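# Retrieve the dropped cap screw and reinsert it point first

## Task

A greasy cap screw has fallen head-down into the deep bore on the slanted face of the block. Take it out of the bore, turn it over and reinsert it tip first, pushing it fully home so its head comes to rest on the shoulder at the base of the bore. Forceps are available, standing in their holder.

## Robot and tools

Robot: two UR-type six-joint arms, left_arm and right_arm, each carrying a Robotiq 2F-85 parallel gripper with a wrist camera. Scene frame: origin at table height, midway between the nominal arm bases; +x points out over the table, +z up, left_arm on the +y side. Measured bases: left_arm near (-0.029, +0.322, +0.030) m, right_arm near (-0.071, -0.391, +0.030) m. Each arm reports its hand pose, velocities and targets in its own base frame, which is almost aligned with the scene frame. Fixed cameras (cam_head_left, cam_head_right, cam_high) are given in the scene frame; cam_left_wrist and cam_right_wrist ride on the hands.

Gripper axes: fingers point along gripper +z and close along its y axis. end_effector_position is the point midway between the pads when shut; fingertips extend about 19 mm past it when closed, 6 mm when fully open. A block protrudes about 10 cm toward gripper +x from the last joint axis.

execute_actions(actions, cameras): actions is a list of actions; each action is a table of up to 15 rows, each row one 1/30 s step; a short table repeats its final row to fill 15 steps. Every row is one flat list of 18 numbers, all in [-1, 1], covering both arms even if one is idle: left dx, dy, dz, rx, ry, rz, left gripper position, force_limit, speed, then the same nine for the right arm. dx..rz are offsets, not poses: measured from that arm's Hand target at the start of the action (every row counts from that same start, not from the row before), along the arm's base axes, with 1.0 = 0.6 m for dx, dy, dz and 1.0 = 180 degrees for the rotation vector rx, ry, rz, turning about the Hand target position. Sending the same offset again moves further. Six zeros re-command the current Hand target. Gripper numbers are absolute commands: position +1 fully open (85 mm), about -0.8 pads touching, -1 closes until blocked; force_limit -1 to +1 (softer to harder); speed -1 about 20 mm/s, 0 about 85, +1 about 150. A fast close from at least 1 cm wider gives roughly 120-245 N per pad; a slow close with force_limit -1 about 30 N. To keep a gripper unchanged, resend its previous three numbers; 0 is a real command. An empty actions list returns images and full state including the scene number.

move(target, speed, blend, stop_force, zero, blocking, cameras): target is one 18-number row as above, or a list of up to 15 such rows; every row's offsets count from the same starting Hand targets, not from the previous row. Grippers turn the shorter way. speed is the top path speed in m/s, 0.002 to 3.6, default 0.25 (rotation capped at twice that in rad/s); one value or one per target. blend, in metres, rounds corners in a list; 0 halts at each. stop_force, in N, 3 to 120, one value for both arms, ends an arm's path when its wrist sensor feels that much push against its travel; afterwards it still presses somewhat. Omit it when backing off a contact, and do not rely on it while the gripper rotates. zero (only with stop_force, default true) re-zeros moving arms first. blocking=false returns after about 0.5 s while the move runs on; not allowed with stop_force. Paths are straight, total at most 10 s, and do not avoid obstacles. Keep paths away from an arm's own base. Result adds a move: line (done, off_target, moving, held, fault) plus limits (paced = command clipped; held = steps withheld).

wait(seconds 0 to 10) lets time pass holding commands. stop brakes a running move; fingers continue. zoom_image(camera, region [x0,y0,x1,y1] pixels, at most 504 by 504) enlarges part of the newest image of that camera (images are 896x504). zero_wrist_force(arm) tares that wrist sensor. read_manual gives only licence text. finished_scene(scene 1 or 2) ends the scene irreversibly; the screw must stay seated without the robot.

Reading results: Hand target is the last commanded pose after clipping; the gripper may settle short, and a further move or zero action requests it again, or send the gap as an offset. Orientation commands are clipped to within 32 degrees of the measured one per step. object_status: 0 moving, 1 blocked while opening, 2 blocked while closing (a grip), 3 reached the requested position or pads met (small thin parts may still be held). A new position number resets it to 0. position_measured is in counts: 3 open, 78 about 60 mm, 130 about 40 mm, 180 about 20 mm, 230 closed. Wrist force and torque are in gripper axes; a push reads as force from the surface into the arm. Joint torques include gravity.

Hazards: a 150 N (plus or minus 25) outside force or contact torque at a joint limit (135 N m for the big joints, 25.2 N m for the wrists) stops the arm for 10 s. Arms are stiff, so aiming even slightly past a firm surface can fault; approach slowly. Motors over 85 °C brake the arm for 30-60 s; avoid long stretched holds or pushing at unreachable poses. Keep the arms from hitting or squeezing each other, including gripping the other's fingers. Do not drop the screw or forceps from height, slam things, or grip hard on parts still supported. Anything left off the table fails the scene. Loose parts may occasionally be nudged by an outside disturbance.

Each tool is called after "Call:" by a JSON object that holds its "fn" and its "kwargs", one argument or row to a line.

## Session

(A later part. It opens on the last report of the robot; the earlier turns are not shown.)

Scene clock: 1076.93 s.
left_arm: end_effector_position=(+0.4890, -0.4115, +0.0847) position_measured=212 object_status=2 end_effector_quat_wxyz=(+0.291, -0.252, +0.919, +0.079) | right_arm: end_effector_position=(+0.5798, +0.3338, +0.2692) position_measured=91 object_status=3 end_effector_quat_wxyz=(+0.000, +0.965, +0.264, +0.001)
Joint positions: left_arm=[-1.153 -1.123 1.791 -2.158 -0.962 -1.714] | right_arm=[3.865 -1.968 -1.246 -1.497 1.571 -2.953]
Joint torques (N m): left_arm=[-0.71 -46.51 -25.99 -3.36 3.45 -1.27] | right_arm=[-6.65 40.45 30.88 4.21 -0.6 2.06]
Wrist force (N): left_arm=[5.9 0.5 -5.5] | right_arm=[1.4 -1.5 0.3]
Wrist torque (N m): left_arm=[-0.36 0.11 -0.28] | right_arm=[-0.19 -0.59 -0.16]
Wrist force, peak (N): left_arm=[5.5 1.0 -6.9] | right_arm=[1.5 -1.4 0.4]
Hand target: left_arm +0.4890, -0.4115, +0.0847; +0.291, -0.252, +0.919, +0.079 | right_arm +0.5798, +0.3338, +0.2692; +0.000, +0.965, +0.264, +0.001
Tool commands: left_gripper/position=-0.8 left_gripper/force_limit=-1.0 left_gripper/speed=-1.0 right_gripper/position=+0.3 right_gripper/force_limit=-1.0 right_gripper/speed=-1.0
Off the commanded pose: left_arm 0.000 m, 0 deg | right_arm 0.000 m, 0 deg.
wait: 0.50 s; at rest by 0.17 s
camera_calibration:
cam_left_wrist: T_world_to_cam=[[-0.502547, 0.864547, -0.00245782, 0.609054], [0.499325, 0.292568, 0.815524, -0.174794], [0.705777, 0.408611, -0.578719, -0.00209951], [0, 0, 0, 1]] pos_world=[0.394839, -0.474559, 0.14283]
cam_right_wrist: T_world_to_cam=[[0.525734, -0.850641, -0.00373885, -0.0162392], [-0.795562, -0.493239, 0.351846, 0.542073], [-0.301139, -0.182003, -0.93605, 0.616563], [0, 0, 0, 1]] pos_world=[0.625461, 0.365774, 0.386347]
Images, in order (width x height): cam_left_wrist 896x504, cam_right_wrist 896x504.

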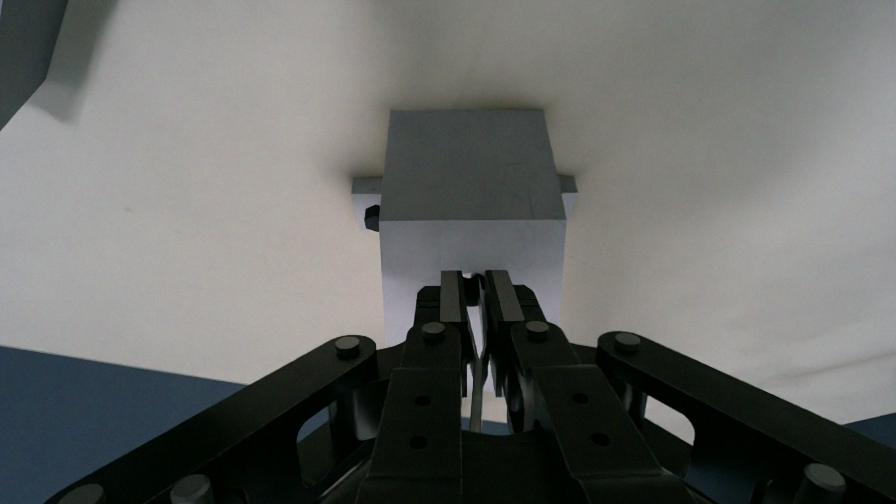

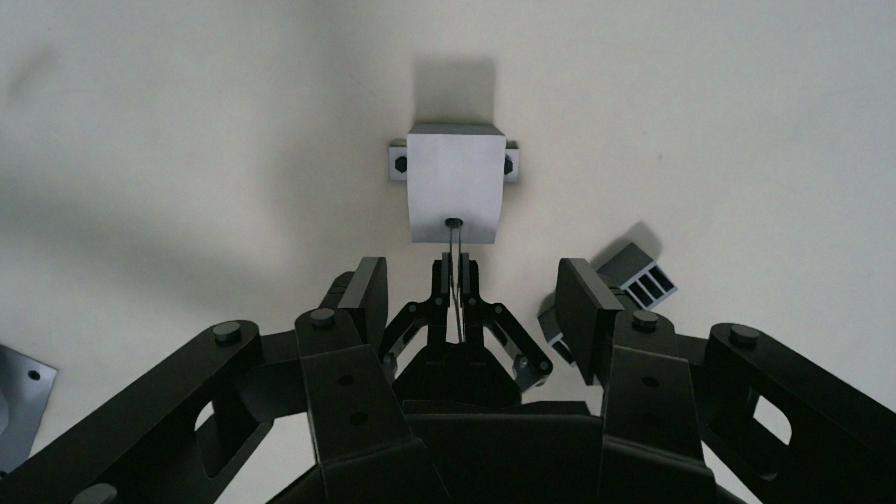

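Call:
{"fn": "move", "kwargs": {
  "target": [-0.0033,-0.0019,0.0055,0,0,0,-0.8,-1,-1,0,0,0,0,0,0,0.3,-1,-1],
  "speed": 0.005,
  "cameras": ["cam_left_wrist","cam_right_wrist"]
}}

Call:
{"fn": "zoom_image", "kwargs": {
  "camera": "cam_left_wrist",
  "region": [430, 240, 510, 320]
}}

Call:
{"fn": "zoom_image", "kwargs": {
  "camera": "cam_right_wrist",
  "region": [400, 190, 520, 400]
}}

Scene clock: 1080.87 s.
left_arm: end_effector_position=(+0.4870, -0.4127, +0.0881) position_measured=212 object_status=2 end_effector_quat_wxyz=(+0.291, -0.252, +0.919, +0.079) | right_arm: end_effector_position=(+0.5798, +0.3338, +0.2692) position_measured=91 object_status=3 end_effector_quat_wxyz=(+0.000, +0.965, +0.264, +0.001)
Joint positions: left_arm=[-1.157 -1.129 1.788 -2.147 -0.963 -1.719] | right_arm=[3.865 -1.968 -1.246 -1.497 1.571 -2.953]
Joint torques (N m): left_arm=[-4.69 -47.44 -27.86 -3.13 -0.11 -1.17] | right_arm=[-6.66 40.28 31.08 4.21 -0.62 2.06]
Wrist force (N): left_arm=[4.3 0.1 1.8] | right_arm=[1.4 -1.4 0.3]
Wrist torque (N m): left_arm=[-0.32 0.07 -0.24] | right_arm=[-0.17 -0.60 -0.17]
Wrist force, peak (N): left_arm=[5.5 0.9 -7.0] | right_arm=[1.6 -1.6 0.1]
Hand target: left_arm +0.4870, -0.4127, +0.0880; +0.291, -0.252, +0.919, +0.079 | right_arm +0.5798, +0.3338, +0.2692; +0.000, +0.965, +0.264, +0.001
Off the commanded pose: left_arm 0.000 m, 0 deg | right_arm 0.000 m, 0 deg.
move: done
camera_calibration:
cam_left_wrist: T_world_to_cam=[[-0.502547, 0.864547, -0.00245782, 0.609009], [0.499325, 0.292568, 0.815524, -0.176246], [0.705777, 0.408611, -0.578719, 0.00172916], [0, 0, 0, 1]] pos_world=[0.392839, -0.475659, 0.14623]
cam_right_wrist: T_world_to_cam=[[0.525734, -0.850641, -0.00373885, -0.0162392], [-0.795562, -0.493239, 0.351846, 0.542073], [-0.301139, -0.182003, -0.93605, 0.616563], [0, 0, 0, 1]] pos_world=[0.625461, 0.365774, 0.386347]
Images, in order (width x height): cam_left_wrist 896x504, cam_right_wrist 896x504.

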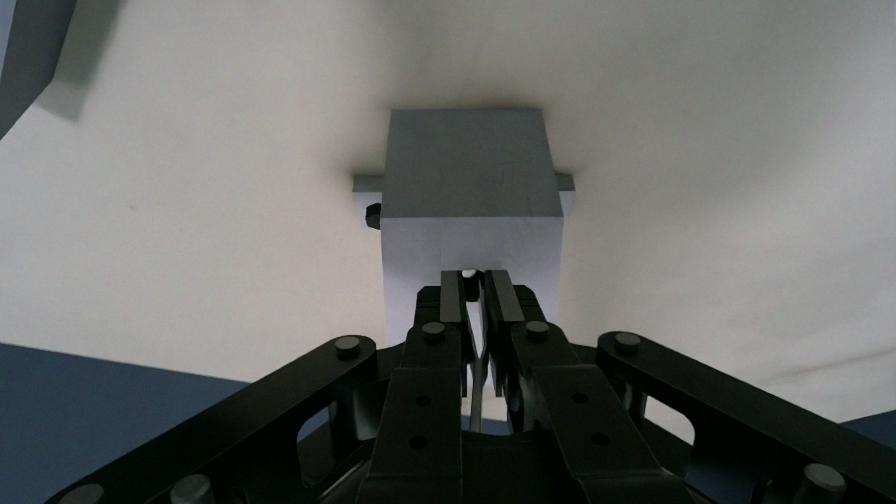

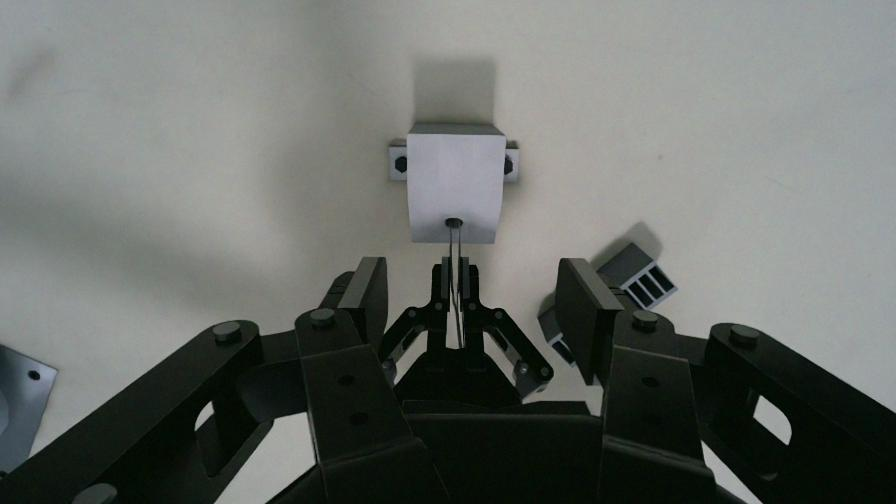

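Scaled by 6.300 from the camera's 896x504 image, which has a finer 1280x720 frame.

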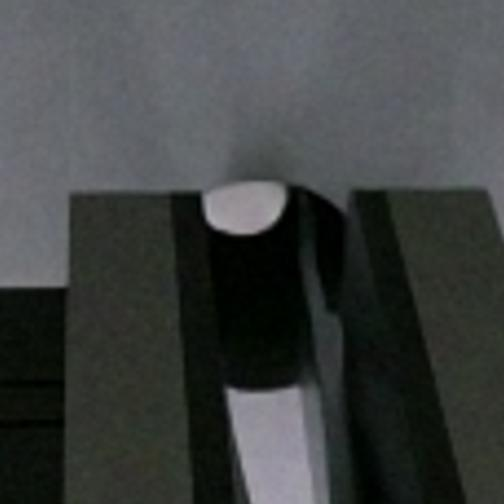

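Scaled by 2.400 from the camera's 896x504 image, which has a finer 1280x720 frame.

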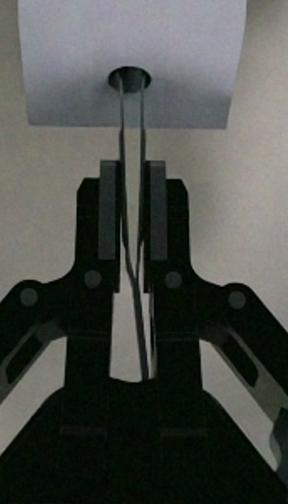

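Call:
{"fn": "move", "kwargs": {
  "target": [-0.0123,-0.0073,0.0205,0,0,0,-0.8,-1,-1,0,0,0,0,0,0,0.3,-1,-1],
  "speed": 0.01,
  "cameras": ["cam_left_wrist","cam_right_wrist"]
}}

Call:
{"fn": "zoom_image", "kwargs": {
  "camera": "cam_left_wrist",
  "region": [430, 200, 510, 280]
}}

Call:
{"fn": "zoom_image", "kwargs": {
  "camera": "cam_right_wrist",
  "region": [410, 190, 500, 350]
}}

Scene clock: 1086.27 s.
left_arm: end_effector_position=(+0.4796, -0.4171, +0.1004) position_measured=212 object_status=2 end_effector_quat_wxyz=(+0.291, -0.252, +0.919, +0.079) | right_arm: end_effector_position=(+0.5798, +0.3338, +0.2692) position_measured=91 object_status=3 end_effector_quat_wxyz=(+0.000, +0.965, +0.264, +0.001)
Joint positions: left_arm=[-1.172 -1.15 1.778 -2.106 -0.964 -1.736] | right_arm=[3.865 -1.968 -1.246 -1.497 1.571 -2.953]
Joint torques (N m): left_arm=[0.8 -40.18 -26.01 -4.44 0.06 -0.39] | right_arm=[-6 40.44 32.37 4.24 -0.48 1.95]
Wrist force (N): left_arm=[4.7 0.3 1.5] | right_arm=[1.3 -1.4 0.2]
Wrist torque (N m): left_arm=[-0.38 0.17 -0.25] | right_arm=[-0.15 -0.58 -0.17]
Wrist force, peak (N): left_arm=[5.1 -0.1 2.5] | right_arm=[1.6 -1.5 0.3]
Hand target: left_arm +0.4796, -0.4170, +0.1003; +0.291, -0.252, +0.919, +0.079 | right_arm +0.5798, +0.3338, +0.2692; +0.000, +0.965, +0.264, +0.001
Off the commanded pose: left_arm 0.000 m, 0 deg | right_arm 0.000 m, 0 deg.
move: done
camera_calibration:
cam_left_wrist: T_world_to_cam=[[-0.502615, 0.864506, -0.00256897, 0.609148], [0.499255, 0.292685, 0.815524, -0.181211], [0.705778, 0.408612, -0.578717, 0.0158682], [0, 0, 0, 1]] pos_world=[0.385438, -0.480059, 0.15853]
cam_right_wrist: T_world_to_cam=[[0.525734, -0.850641, -0.00373885, -0.0162392], [-0.795562, -0.493239, 0.351846, 0.542073], [-0.301139, -0.182003, -0.93605, 0.616563], [0, 0, 0, 1]] pos_world=[0.625461, 0.365774, 0.386347]
Images, in order (width x height): cam_left_wrist 896x504, cam_right_wrist 896x504.

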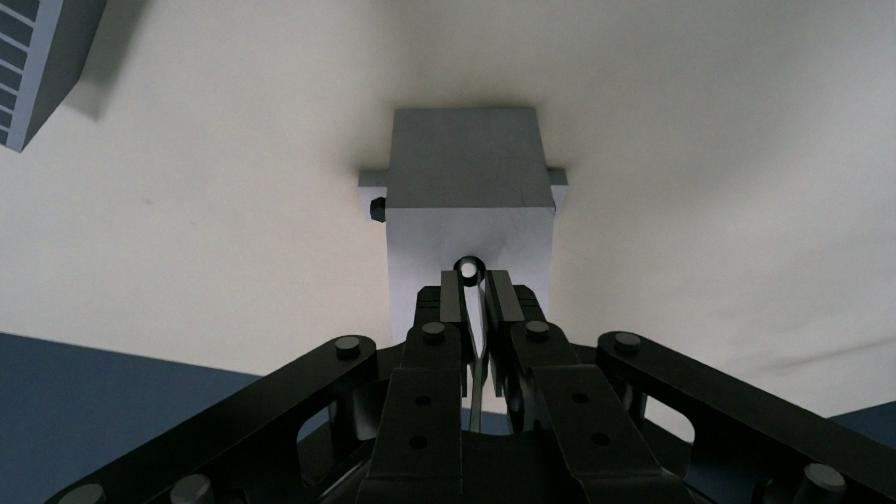

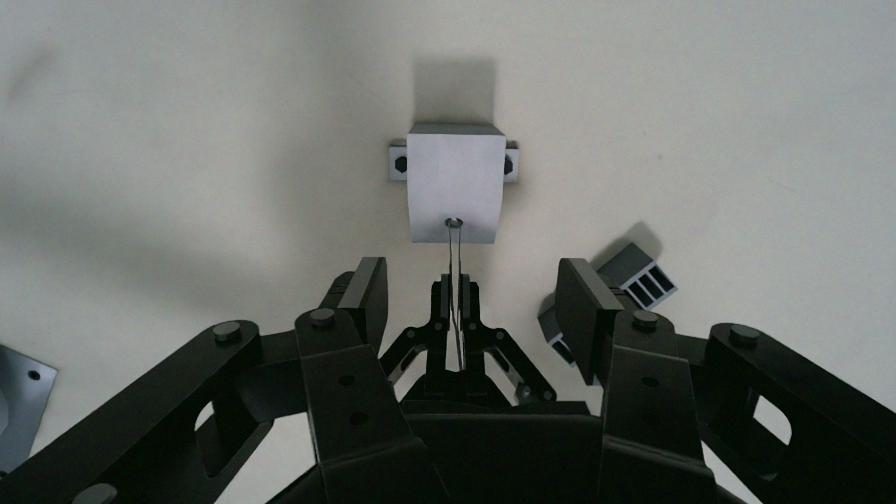

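Scaled by 6.300 from the camera's 896x504 image, which has a finer 1280x720 frame.

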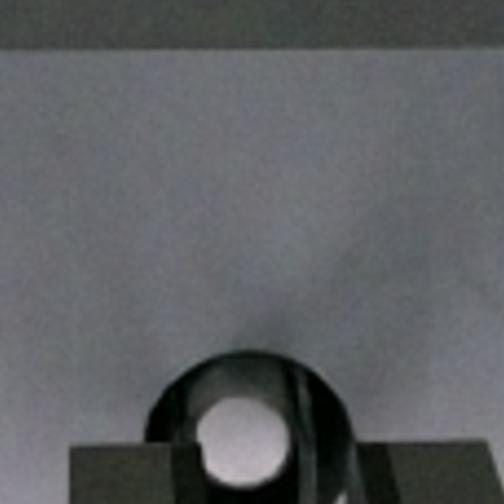

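Scaled by 3.150 from the camera's 896x504 image, which has a finer 1280x720 frame.

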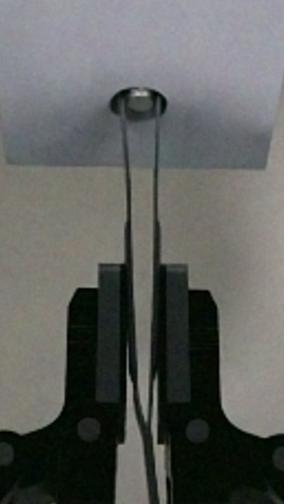

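Call:
{"fn": "move", "kwargs": {
  "target": [-0.0164,-0.0098,0.0273,0,0,0,-0.8,-1,-1,0,0,0,0,0,0,0.3,-1,-1],
  "speed": 0.015,
  "cameras": ["cam_left_wrist","cam_right_wrist"]
}}

Call:
{"fn": "zoom_image", "kwargs": {
  "camera": "cam_left_wrist",
  "region": [410, 200, 530, 320]
}}

Call:
{"fn": "zoom_image", "kwargs": {
  "camera": "cam_right_wrist",
  "region": [410, 190, 500, 350]
}}

Scene clock: 1090.80 s.
left_arm: end_effector_position=(+0.4697, -0.4230, +0.1168) position_measured=212 object_status=2 end_effector_quat_wxyz=(+0.291, -0.252, +0.919, +0.079) | right_arm: end_effector_position=(+0.5798, +0.3338, +0.2692) position_measured=91 object_status=3 end_effector_quat_wxyz=(+0.000, +0.965, +0.264, +0.001)
Joint positions: left_arm=[-1.191 -1.175 1.762 -2.051 -0.966 -1.759] | right_arm=[3.865 -1.968 -1.246 -1.497 1.571 -2.953]
Joint torques (N m): left_arm=[4.7 -37.38 -23.16 -4.93 0.42 0.42] | right_arm=[-6.02 40.53 32.26 4.18 -0.57 1.99]
Wrist force (N): left_arm=[5.2 0.3 1.2] | right_arm=[1.1 -1.6 0.3]
Wrist torque (N m): left_arm=[-0.39 0.17 -0.24] | right_arm=[-0.18 -0.55 -0.17]
Wrist force, peak (N): left_arm=[5.9 0.3 2.6] | right_arm=[1.6 -1.4 0.2]
Hand target: left_arm +0.4698, -0.4229, +0.1167; +0.291, -0.252, +0.919, +0.079 | right_arm +0.5798, +0.3338, +0.2692; +0.000, +0.965, +0.264, +0.001
Off the commanded pose: left_arm 0.000 m, 0 deg | right_arm 0.000 m, 0 deg.
move: done
camera_calibration:
cam_left_wrist: T_world_to_cam=[[-0.502519, 0.864562, -0.00264867, 0.609407], [0.49924, 0.292677, 0.815536, -0.187887], [0.705857, 0.4085, -0.5787, 0.0347105], [0, 0, 0, 1]] pos_world=[0.375539, -0.486059, 0.17493]
cam_right_wrist: T_world_to_cam=[[0.525734, -0.850641, -0.00373885, -0.0162392], [-0.795562, -0.493239, 0.351846, 0.542073], [-0.301139, -0.182003, -0.93605, 0.616563], [0, 0, 0, 1]] pos_world=[0.625461, 0.365774, 0.386347]
Images, in order (width x height): cam_left_wrist 896x504, cam_right_wrist 896x504.

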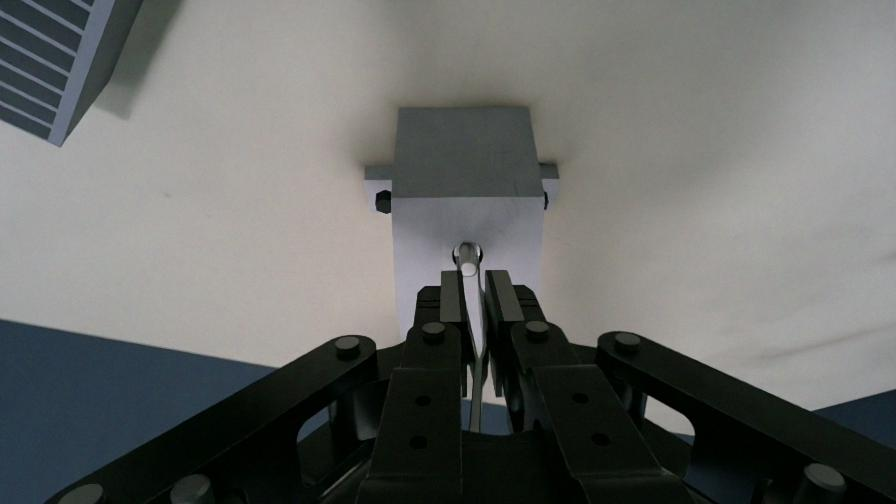

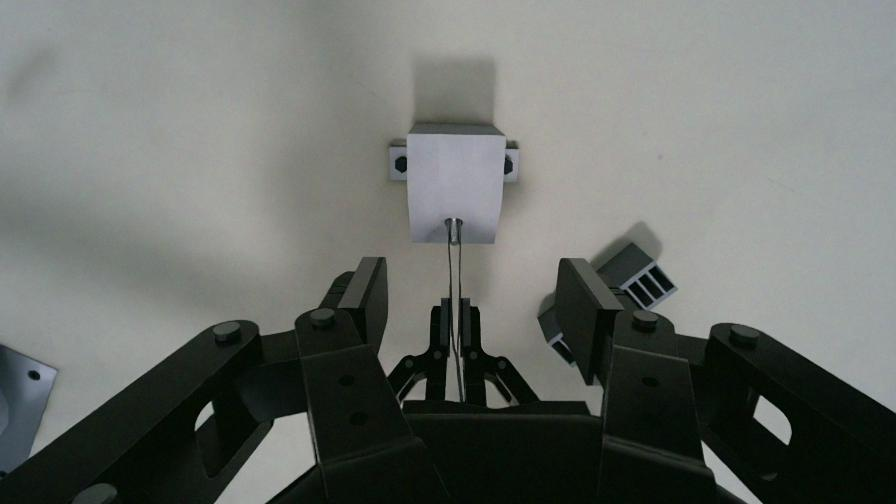

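Scaled by 4.200 from the camera's 896x504 image, which has a finer 1280x720 frame.

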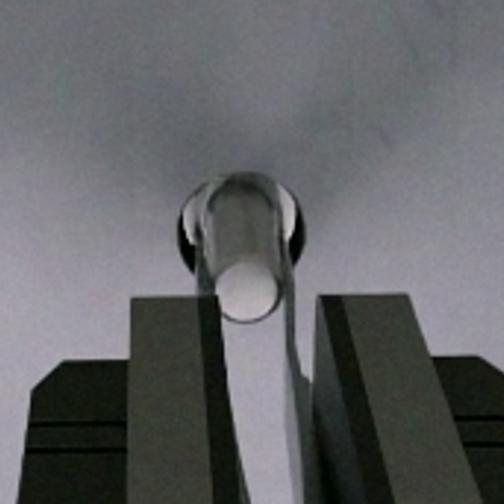

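Scaled by 3.150 from the camera's 896x504 image, which has a finer 1280x720 frame.

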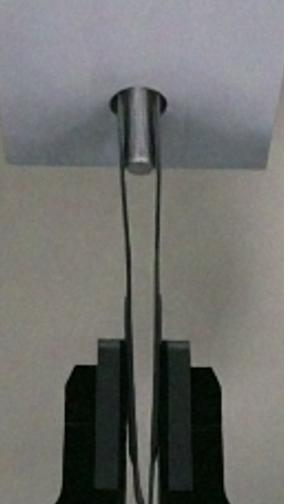

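Call:
{"fn": "move", "kwargs": {
  "target": [
    [-0.05,-0.03,0.083,0,0,0,-0.8,-1,-1,0,0,0.05,0,0,0,0.3,-1,-1],
    [-0.074,-0.044,0.123,0,0,0,-0.8,-1,-1,-0.045,-0.505,0.08,0.2225,0.108,-0.02,0.3,-1,-1],
    [-0.074,-0.044,0.123,0,0,0,-0.8,-1,-1,-0.045,-0.505,0.005,0.445,0.2158,-0.0417,0.3,-1,-1]
  ],
  "speed": 0.12,
  "cameras": ["cam_left_wrist","cam_right_wrist","cam_high"]
}}

Call:
{"fn": "zoom_image", "kwargs": {
  "camera": "cam_left_wrist",
  "region": [400, 180, 540, 320]
}}

Scene clock: 1124.83 s.
left_arm: end_effector_position=(+0.4254, -0.4493, +0.1905) position_measured=212 object_status=2 end_effector_quat_wxyz=(+0.291, -0.252, +0.919, +0.079) | right_arm: end_effector_position=(+0.5529, +0.0307, +0.2722) position_measured=91 object_status=3 end_effector_quat_wxyz=(+0.689, -0.702, -0.130, +0.128)
Joint positions: left_arm=[-1.277 -1.265 1.66 -1.801 -0.977 -1.863] | right_arm=[3.026 -2.298 -1.11 -2.835 2.658 -4.676]
Joint torques (N m): left_arm=[9.29 -30.32 -14.83 -4.13 2.79 1.35] | right_arm=[1.56 50.79 10.03 -2.4 -1.6 -1.5]
Wrist force (N): left_arm=[2.1 -1.1 0.6] | right_arm=[0.2 -1.5 -0.1]
Wrist torque (N m): left_arm=[-0.20 -0.06 -0.23] | right_arm=[-0.08 -0.17 0.04]
Wrist force, peak (N): left_arm=[5.4 0.1 4.2] | right_arm=[2.4 -3.1 0.8]
Hand target: left_arm +0.4254, -0.4493, +0.1905; +0.291, -0.252, +0.919, +0.079 | right_arm +0.5528, +0.0308, +0.2722; +0.689, -0.702, -0.130, +0.128
Off the commanded pose: left_arm 0.000 m, 0 deg | right_arm 0.000 m, 0 deg.
move: done
camera_calibration:
cam_left_wrist: T_world_to_cam=[[-0.502547, 0.864547, -0.00245782, 0.610032], [0.499325, 0.292568, 0.815524, -0.21826], [0.705777, 0.408611, -0.578719, 0.119462], [0, 0, 0, 1]] pos_world=[0.331239, -0.512359, 0.24863]
cam_right_wrist: T_world_to_cam=[[0.0232883, -0.00708633, -0.999704, 0.263093], [-0.746224, -0.665575, -0.0126656, 0.447373], [-0.665288, 0.746297, -0.0207881, 0.479746], [0, 0, 0, 1]] pos_world=[0.646882, -0.058409, 0.278655]
Images, in order (width x height): cam_high 896x504, cam_left_wrist 896x504, cam_right_wrist 896x504.

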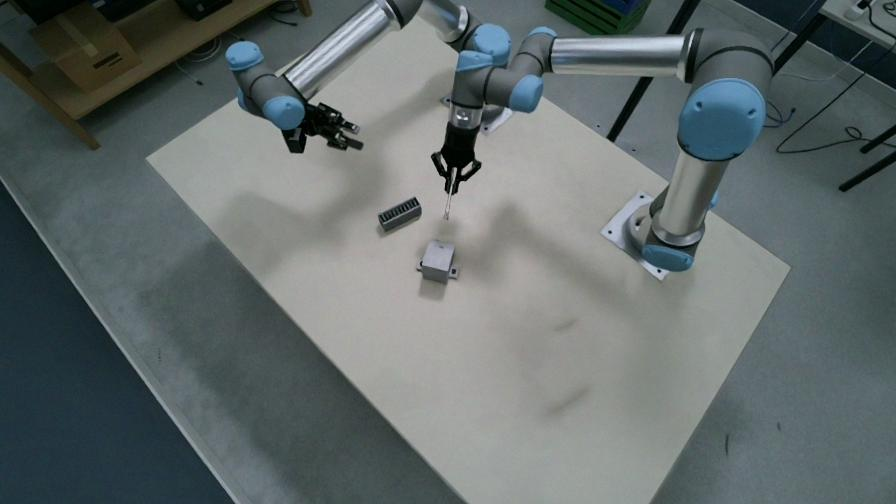

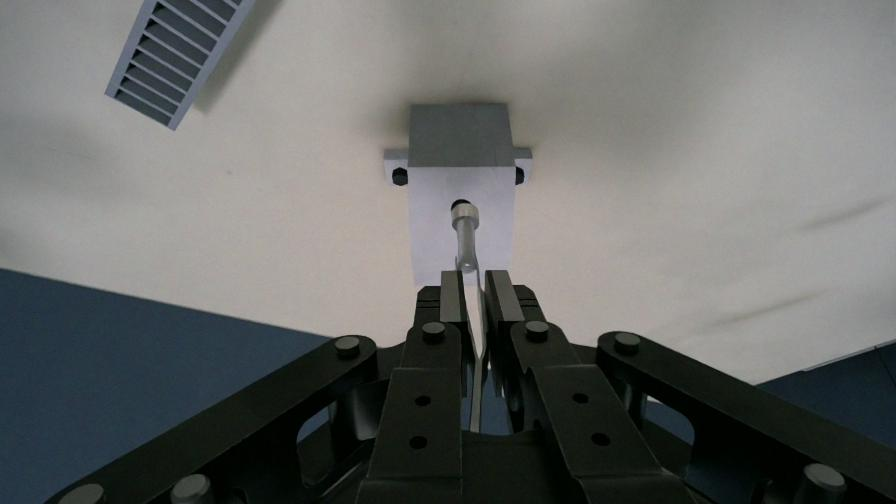

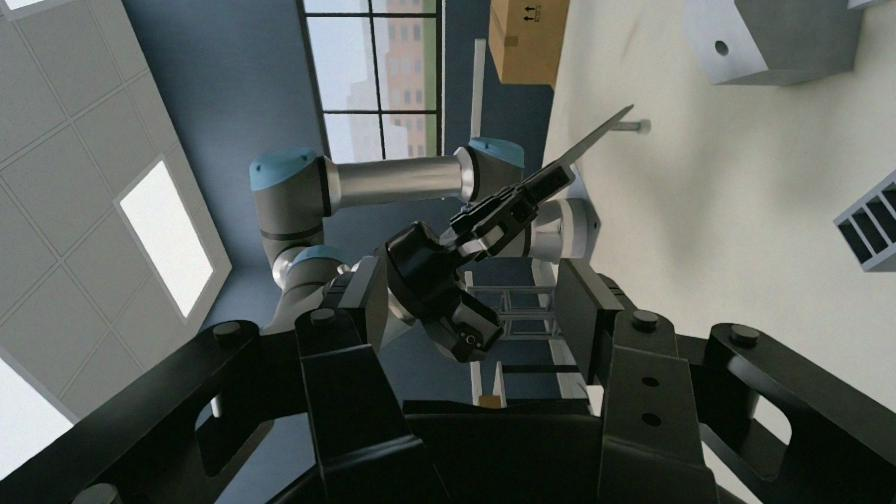

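Scaled by 3.600 from the camera's 896x504 image, which has a finer 1280x720 frame.

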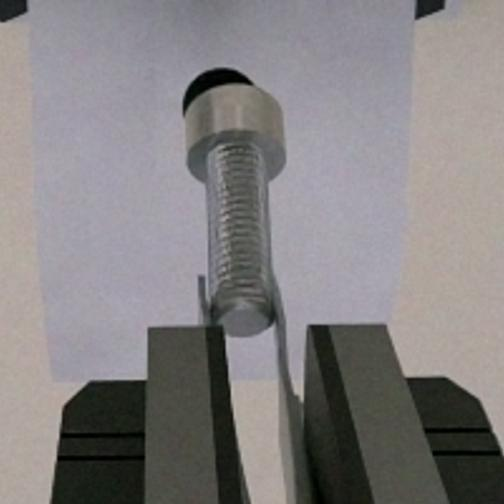

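Call:
{"fn": "move", "kwargs": {
  "target": [0,0,0.333,0,0,0,-0.8,-1,-1,0,0,0,0,0,0,0.3,-1,-1],
  "speed": 0.05,
  "cameras": ["cam_left_wrist","cam_right_wrist"]
}}

Call:
{"fn": "zoom_image", "kwargs": {
  "camera": "cam_left_wrist",
  "region": [400, 180, 540, 320]
}}

Scene clock: 1150.60 s.
left_arm: end_effector_position=(+0.4254, -0.4493, +0.3902) position_measured=212 object_status=2 end_effector_quat_wxyz=(+0.291, -0.252, +0.919, +0.079) | right_arm: end_effector_position=(+0.5528, +0.0308, +0.2722) position_measured=91 object_status=3 end_effector_quat_wxyz=(+0.689, -0.702, -0.130, +0.128)
Joint positions: left_arm=[-1.277 -1.334 1.229 -1.301 -0.977 -1.862] | right_arm=[3.026 -2.298 -1.11 -2.835 2.658 -4.677]
Joint torques (N m): left_arm=[-1.82 -36.68 -18.63 -4 2.19 -1.17] | right_arm=[10.01 57.57 12.4 -0.1 0.09 2.17]
Wrist force (N): left_arm=[2.1 -1.4 0.8] | right_arm=[0.3 -1.6 0.2]
Wrist torque (N m): left_arm=[-0.25 -0.06 -0.23] | right_arm=[-0.07 -0.18 0.06]
Wrist force, peak (N): left_arm=[3.0 -1.2 1.5] | right_arm=[0.2 -2.0 0.0]
Hand target: left_arm +0.4254, -0.4493, +0.3903; +0.291, -0.252, +0.919, +0.079 | right_arm +0.5528, +0.0308, +0.2722; +0.689, -0.702, -0.130, +0.128
Off the commanded pose: left_arm 0.000 m, 0 deg | right_arm 0.000 m, 0 deg.
move: done
camera_calibration:
cam_left_wrist: T_world_to_cam=[[-0.502503, 0.864572, -0.00238771, 0.61049], [0.499311, 0.29246, 0.81557, -0.381192], [0.705818, 0.408635, -0.578653, 0.235001], [0, 0, 0, 1]] pos_world=[0.331239, -0.512359, 0.448331]
cam_right_wrist: T_world_to_cam=[[0.0232323, -0.00686636, -0.999707, 0.263143], [-0.746129, -0.665679, -0.0127672, 0.447401], [-0.665396, 0.746207, -0.0205884, 0.47968], [0, 0, 0, 1]] pos_world=[0.646883, -0.0583085, 0.278654]
Images, in order (width x height): cam_left_wrist 896x504, cam_right_wrist 896x504.

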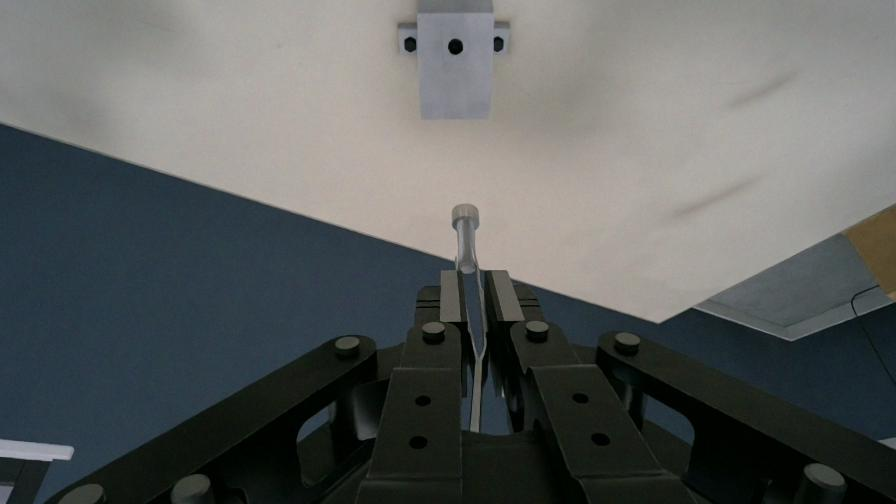

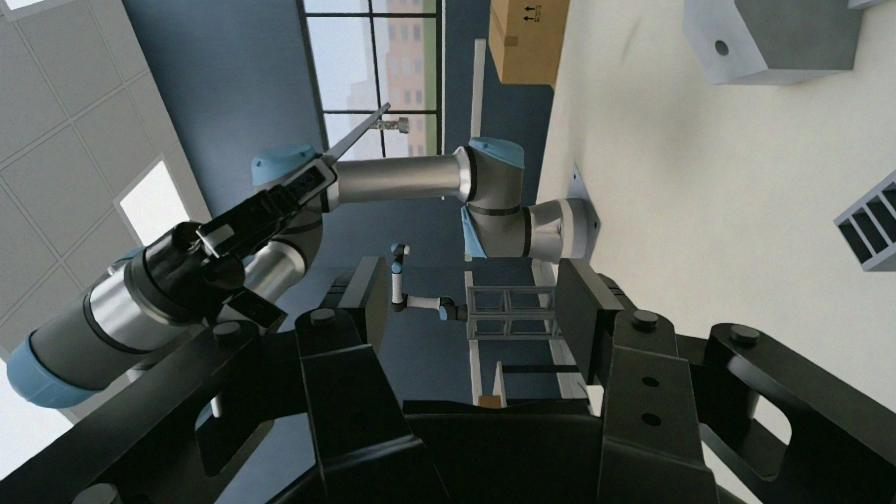

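Scaled by 3.600 from the camera's 896x504 image, which has a finer 1280x720 frame.

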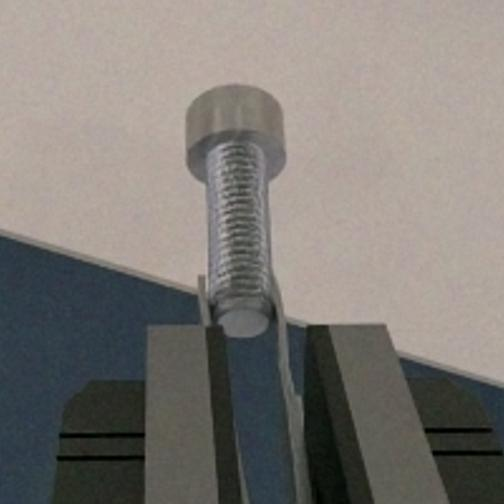

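Call:
{"fn": "move", "kwargs": {
  "target": [
    [0,0,0,0,0,0,-0.8,-1,-1,0,0,0,-0.049,0.505,0.126,0.3,-1,-1],
    [0,0,0,0,0,0,-0.8,-1,-1,-0.05,0.2,-0.053,-0.049,0.505,0.126,0.3,-1,-1]
  ],
  "speed": 0.2,
  "cameras": ["cam_right_wrist","cam_high","cam_head_left"]
}}

Scene clock: 1163.57 s.
left_arm: end_effector_position=(+0.4254, -0.4493, +0.3903) position_measured=212 object_status=2 end_effector_quat_wxyz=(+0.291, -0.252, +0.919, +0.079) | right_arm: end_effector_position=(+0.5529, +0.0308, +0.2722) position_measured=91 object_status=3 end_effector_quat_wxyz=(+0.680, -0.668, -0.023, +0.301)
Joint positions: left_arm=[-1.277 -1.334 1.229 -1.301 -0.977 -1.863] | right_arm=[3.044 -2.426 -0.969 -3.089 2.583 -4.502]
Joint torques (N m): left_arm=[-4.85 -46.89 -31.87 -3.03 -0.75 -1.05] | right_arm=[5.51 60.55 16.03 -0.06 0.18 -2.46]
Wrist force (N): left_arm=[1.9 -1.3 0.6] | right_arm=[0.7 -1.9 0.6]
Wrist torque (N m): left_arm=[-0.24 -0.03 -0.23] | right_arm=[-0.13 -0.27 0.03]
Wrist force, peak (N): left_arm=[2.5 -1.3 0.6] | right_arm=[-0.1 -2.4 0.8]
Hand target: left_arm +0.4254, -0.4493, +0.3903; +0.291, -0.252, +0.919, +0.079 | right_arm +0.5528, +0.0308, +0.2723; +0.680, -0.668, -0.023, +0.301 (not the last commanded pose)
Off the commanded pose: left_arm 0.000 m, 0 deg | right_arm 0.128 m, 70 deg.
move: held (right_arm; a check stopped the path); path passed 0 of 2 targets; limits=held
pose unreachable (right arm): on one or more control steps of this call, first in action 0 (counted from 0), this arm could not follow its commanded pose, so it was not sent that pose on those steps. It may still have moved: this result reports where it is.
cause: moving toward the commanded pose would bring two parts of the arm too close to each other (its gripper and another part of the arm, with joints 4 (wrist 1) to 6 (wrist 3) between them, 3 mm apart when it was first held).
camera_calibration:
cam_right_wrist: T_world_to_cam=[[-0.363725, -0.0622428, -0.929425, 0.459729], [-0.619396, -0.729067, 0.291222, 0.296556], [-0.695739, 0.681607, 0.226627, 0.43112], [0, 0, 0, 1]] pos_world=[0.650848, -0.04903, 0.243217]
Images, in order (width x height): cam_head_left 896x504, cam_high 896x504, cam_right_wrist 896x504.

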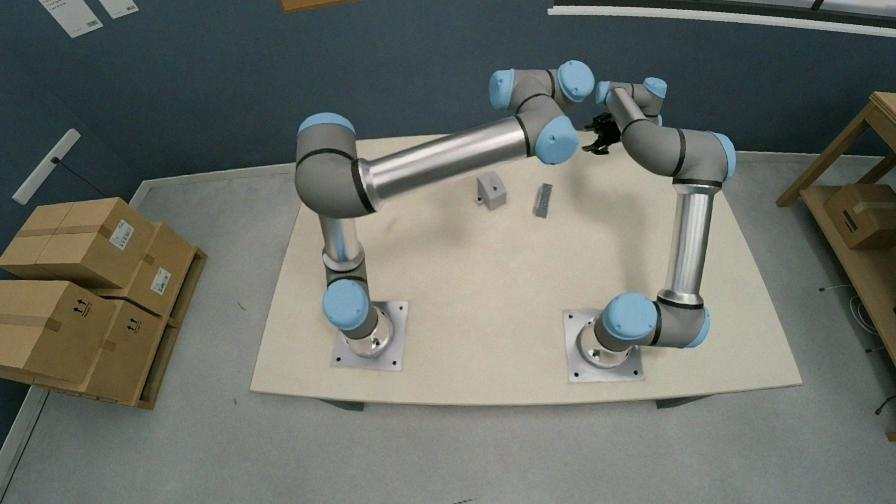

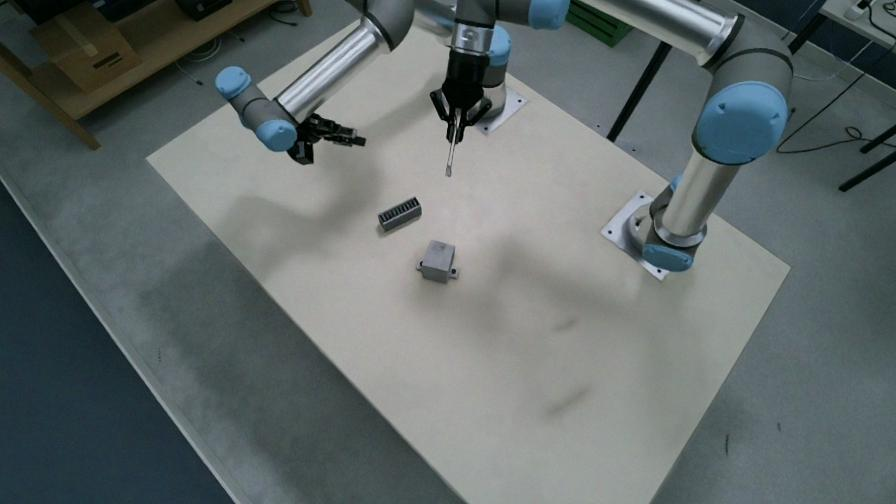

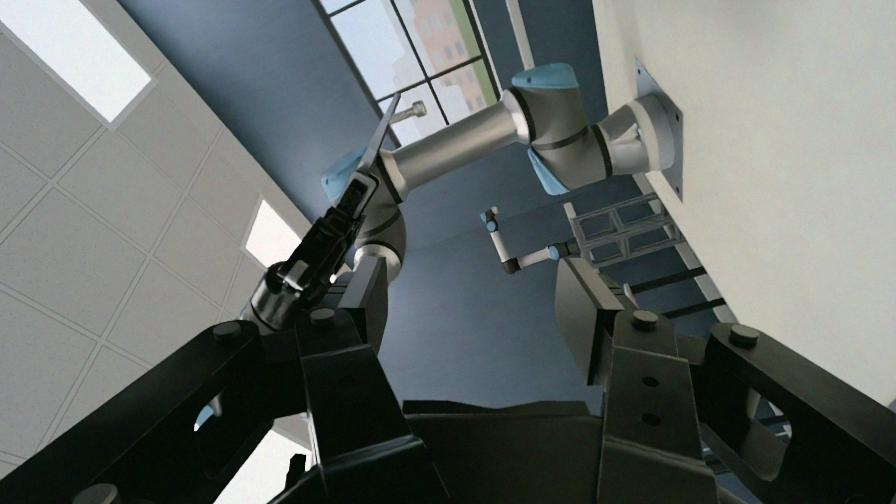

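Call:
{"fn": "move", "kwargs": {
  "target": [
    [0,0,0,0,0,0,-0.8,-1,-1,-0.1,-0.05,0.05,-0.4167,-0.3397,0.111,0.3,-1,-1]
  ],
  "speed": 0.3
}}

Call:
{"fn": "move", "kwargs": {
  "target": [
    [0,0,0,0,0,0,-0.8,-1,-1,-0.1,-0.02,-0.05,0.3355,-0.576,0,0.3,-1,-1]
  ],
  "speed": 0.3,
  "cameras": ["cam_right_wrist","cam_high","cam_head_left"]
}}

Scene clock: 1193.33 s.
left_arm: end_effector_position=(+0.4254, -0.4493, +0.3903) position_measured=212 object_status=2 end_effector_quat_wxyz=(+0.291, -0.252, +0.919, +0.079) | right_arm: end_effector_position=(+0.4928, +0.0009, +0.3022) position_measured=91 object_status=3 end_effector_quat_wxyz=(+0.000, +0.965, +0.264, +0.000)
Joint positions: left_arm=[-1.277 -1.334 1.229 -1.301 -0.977 -1.863] | right_arm=[3.417 -1.532 -1.682 -1.498 1.572 -3.4]
Joint torques (N m): left_arm=[-4.58 -47.2 -17.32 -3.68 0.08 0.05] | right_arm=[-5.58 25.3 37.42 2.7 -1.55 -2.21]
Wrist force (N): left_arm=[2.0 -1.2 0.6] | right_arm=[1.1 -1.2 0.2]
Wrist torque (N m): left_arm=[-0.22 -0.04 -0.23] | right_arm=[-0.12 -0.57 -0.10]
Wrist force, peak (N): left_arm=[2.3 -1.4 0.6] | right_arm=[0.9 -2.1 0.1]
Hand target: left_arm +0.4254, -0.4493, +0.3903; +0.291, -0.252, +0.919, +0.079 | right_arm +0.4928, +0.0008, +0.3023; +0.000, +0.965, +0.264, +0.000
Off the commanded pose: left_arm 0.000 m, 0 deg | right_arm 0.000 m, 0 deg.
move: done

Scene clock: 1197.13 s.
left_arm: end_effector_position=(+0.4254, -0.4493, +0.3903) position_measured=212 object_status=2 end_effector_quat_wxyz=(+0.291, -0.252, +0.919, +0.079) | right_arm: end_effector_position=(+0.4356, -0.0105, +0.2735) position_measured=91 object_status=3 end_effector_quat_wxyz=(-0.216, +0.531, +0.146, +0.806)
Joint positions: left_arm=[-1.277 -1.334 1.229 -1.301 -0.977 -1.863] | right_arm=[3.156 -2.316 -2.433 2.065 2.041 -2.929]
Joint torques (N m): left_arm=[-4.67 -46.93 -18.05 -3.8 0.35 0.74] | right_arm=[-10.65 37.07 -13.33 0.74 1.64 -2.57]
Wrist force (N): left_arm=[2.2 -1.5 0.4] | right_arm=[0.1 -3.1 0.6]
Wrist torque (N m): left_arm=[-0.26 -0.06 -0.23] | right_arm=[-0.50 0.18 -0.05]
Wrist force, peak (N): left_arm=[2.2 -1.4 0.8] | right_arm=[-2.5 -3.9 0.9]
Hand target: left_arm +0.4254, -0.4493, +0.3903; +0.291, -0.252, +0.919, +0.079 | right_arm +0.4355, -0.0106, +0.2735; -0.216, +0.531, +0.146, +0.806 (not the last commanded pose)
Off the commanded pose: left_arm 0.000 m, 0 deg | right_arm 0.003 m, 7 deg.
move: held (right_arm; a check stopped the path); limits=held
pose unreachable (right arm): on one or more control steps of this call, first in action 0 (counted from 0), this arm could not follow its commanded pose, so it was not sent that pose on those steps. It may still have moved: this result reports where it is.
cause: moving toward the commanded pose would bring two parts of the arm too close to each other (its gripper and another part of the arm, with joints 4 (wrist 1) to 6 (wrist 3) between them, 10 mm apart when it was first held).
camera_calibration:
cam_right_wrist: T_world_to_cam=[[0.49914, -0.866138, 0.02577, -0.229988], [0.0507849, -0.000447898, -0.99871, 0.261899], [0.865032, 0.499804, 0.0437632, -0.254268], [0, 0, 0, 1]] pos_world=[0.321445, -0.0719997, 0.278615]
Images, in order (width x height): cam_head_left 896x504, cam_high 896x504, cam_right_wrist 896x504.

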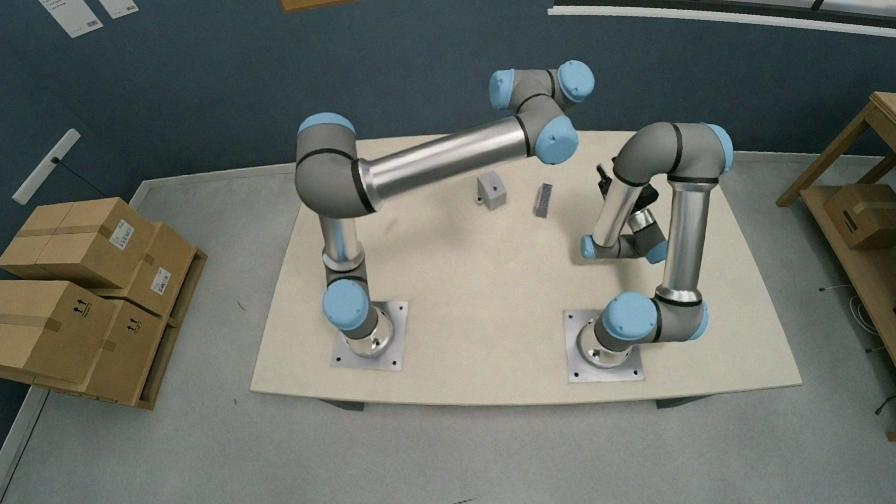

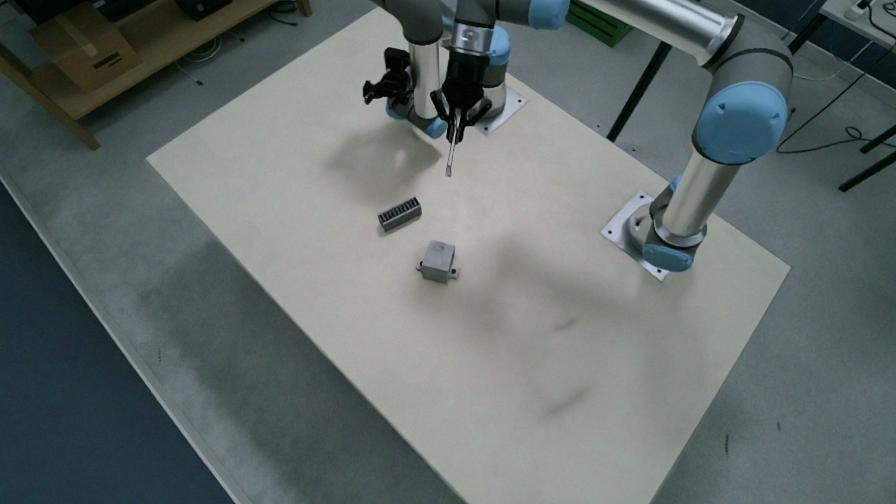

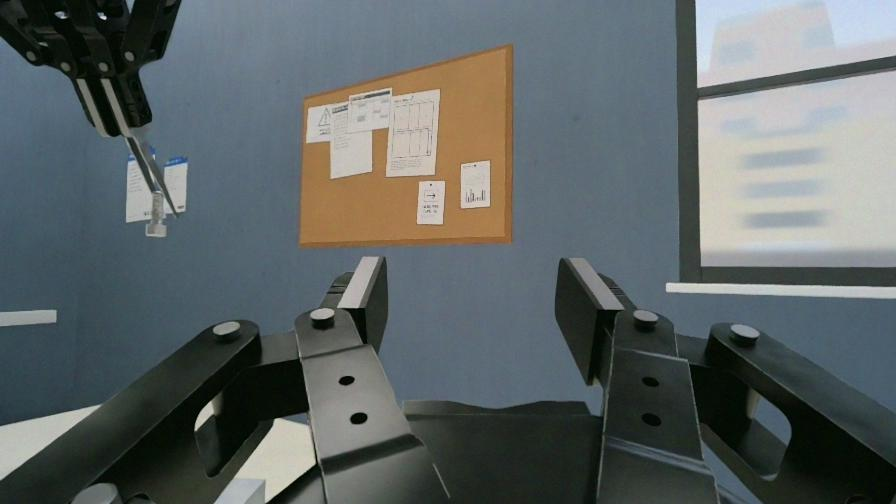

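Call:
{"fn": "move", "kwargs": {
  "target": [
    [0,0,0,0,0,0,-0.8,-1,-1,-0.041,0.415,-0.04,0,0,0,0.0,-1,-1]
  ],
  "speed": 0.15,
  "cameras": ["cam_right_wrist","cam_high","cam_left_wrist"]
}}

Scene clock: 1204.83 s.
left_arm: end_effector_position=(+0.4254, -0.4493, +0.3903) position_measured=212 object_status=2 end_effector_quat_wxyz=(+0.291, -0.252, +0.919, +0.079) | right_arm: end_effector_position=(+0.4258, +0.0832, +0.2642) position_measured=129 object_status=3 end_effector_quat_wxyz=(-0.217, +0.531, +0.148, +0.806)
Joint positions: left_arm=[-1.277 -1.334 1.229 -1.301 -0.977 -1.863] | right_arm=[3.608 -2.386 -2.554 2.202 1.633 -3.124]
Joint torques (N m): left_arm=[-5.92 -46.36 -17.39 -3.84 0.94 1.24] | right_arm=[-12.36 36.08 11.32 -1.06 -0.4 2.56]
Wrist force (N): left_arm=[2.1 -1.2 0.4] | right_arm=[-0.6 -3.2 0.4]
Wrist torque (N m): left_arm=[-0.22 -0.06 -0.23] | right_arm=[-0.52 0.30 -0.10]
Wrist force, peak (N): left_arm=[2.5 -1.3 0.5] | right_arm=[-1.2 -5.9 1.2]
Hand target: left_arm +0.4254, -0.4493, +0.3903; +0.291, -0.252, +0.919, +0.079 | right_arm +0.4259, +0.0833, +0.2642; -0.217, +0.531, +0.148, +0.806 (not the last commanded pose)
Off the commanded pose: left_arm 0.000 m, 0 deg | right_arm 0.157 m, 0 deg.
move: held (right_arm; a check stopped the path); limits=held
pose unreachable (right arm): on one or more control steps of this call, first in action 0 (counted from 0), this arm could not follow its commanded pose, so it was not sent that pose on those steps. It may still have moved: this result reports where it is.
cause: moving toward the commanded pose would bring a part of the arm too close to another arm (a part of this arm just beyond joint 3 (elbow) and the left arm's gripper, 14 mm apart when this arm was first held).
camera_calibration:
cam_left_wrist: T_world_to_cam=[[-0.502547, 0.864547, -0.00245782, 0.610523], [0.499325, 0.292568, 0.815524, -0.381201], [0.705777, 0.408611, -0.578719, 0.23509], [0, 0, 0, 1]] pos_world=[0.331239, -0.512359, 0.44843]
cam_right_wrist: T_world_to_cam=[[0.502664, -0.86405, 0.0273288, -0.145691], [0.0501035, -0.00244102, -0.998741, 0.253606], [0.863029, 0.503401, 0.0420649, -0.291336], [0, 0, 0, 1]] pos_world=[0.311958, 0.0213938, 0.269523]
Images, in order (width x height): cam_high 896x504, cam_left_wrist 896x504, cam_right_wrist 896x504.

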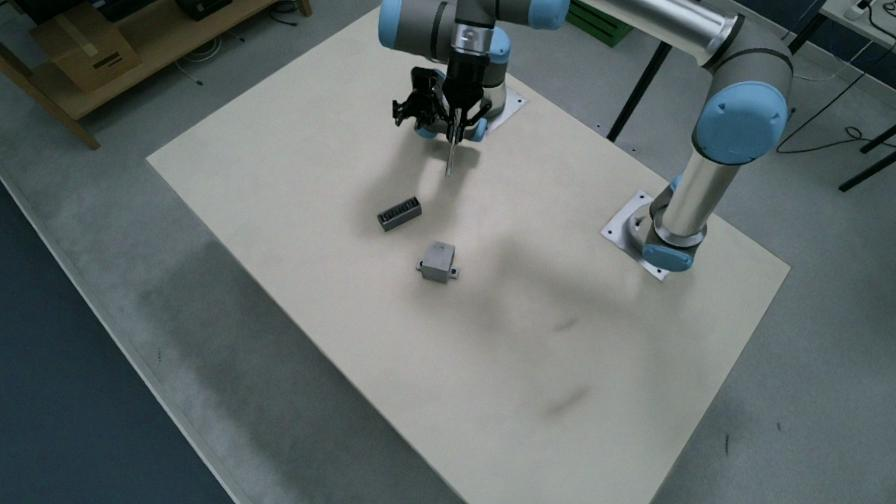

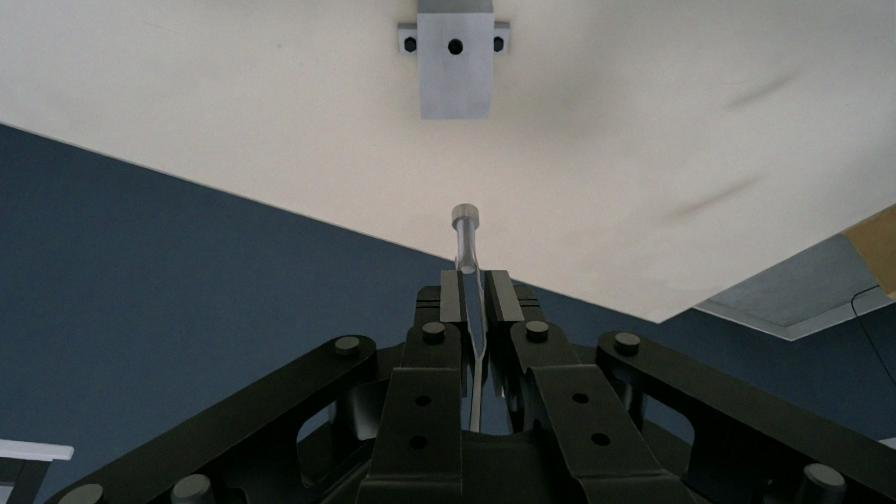

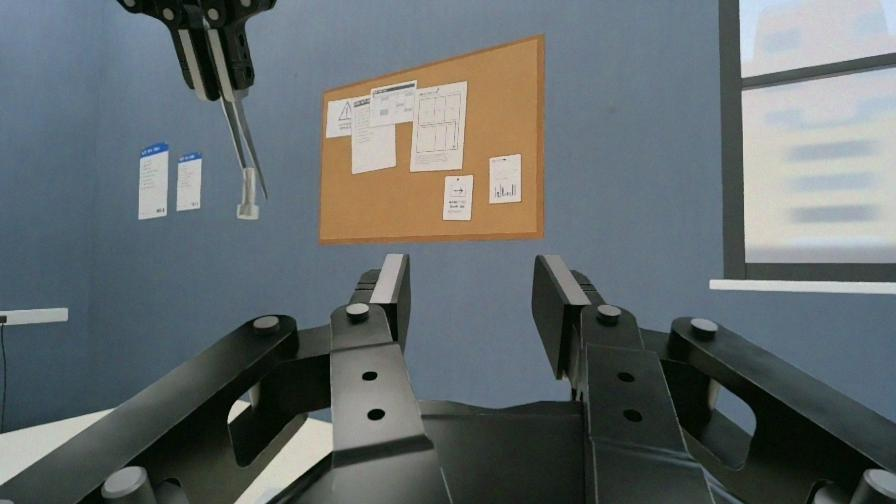

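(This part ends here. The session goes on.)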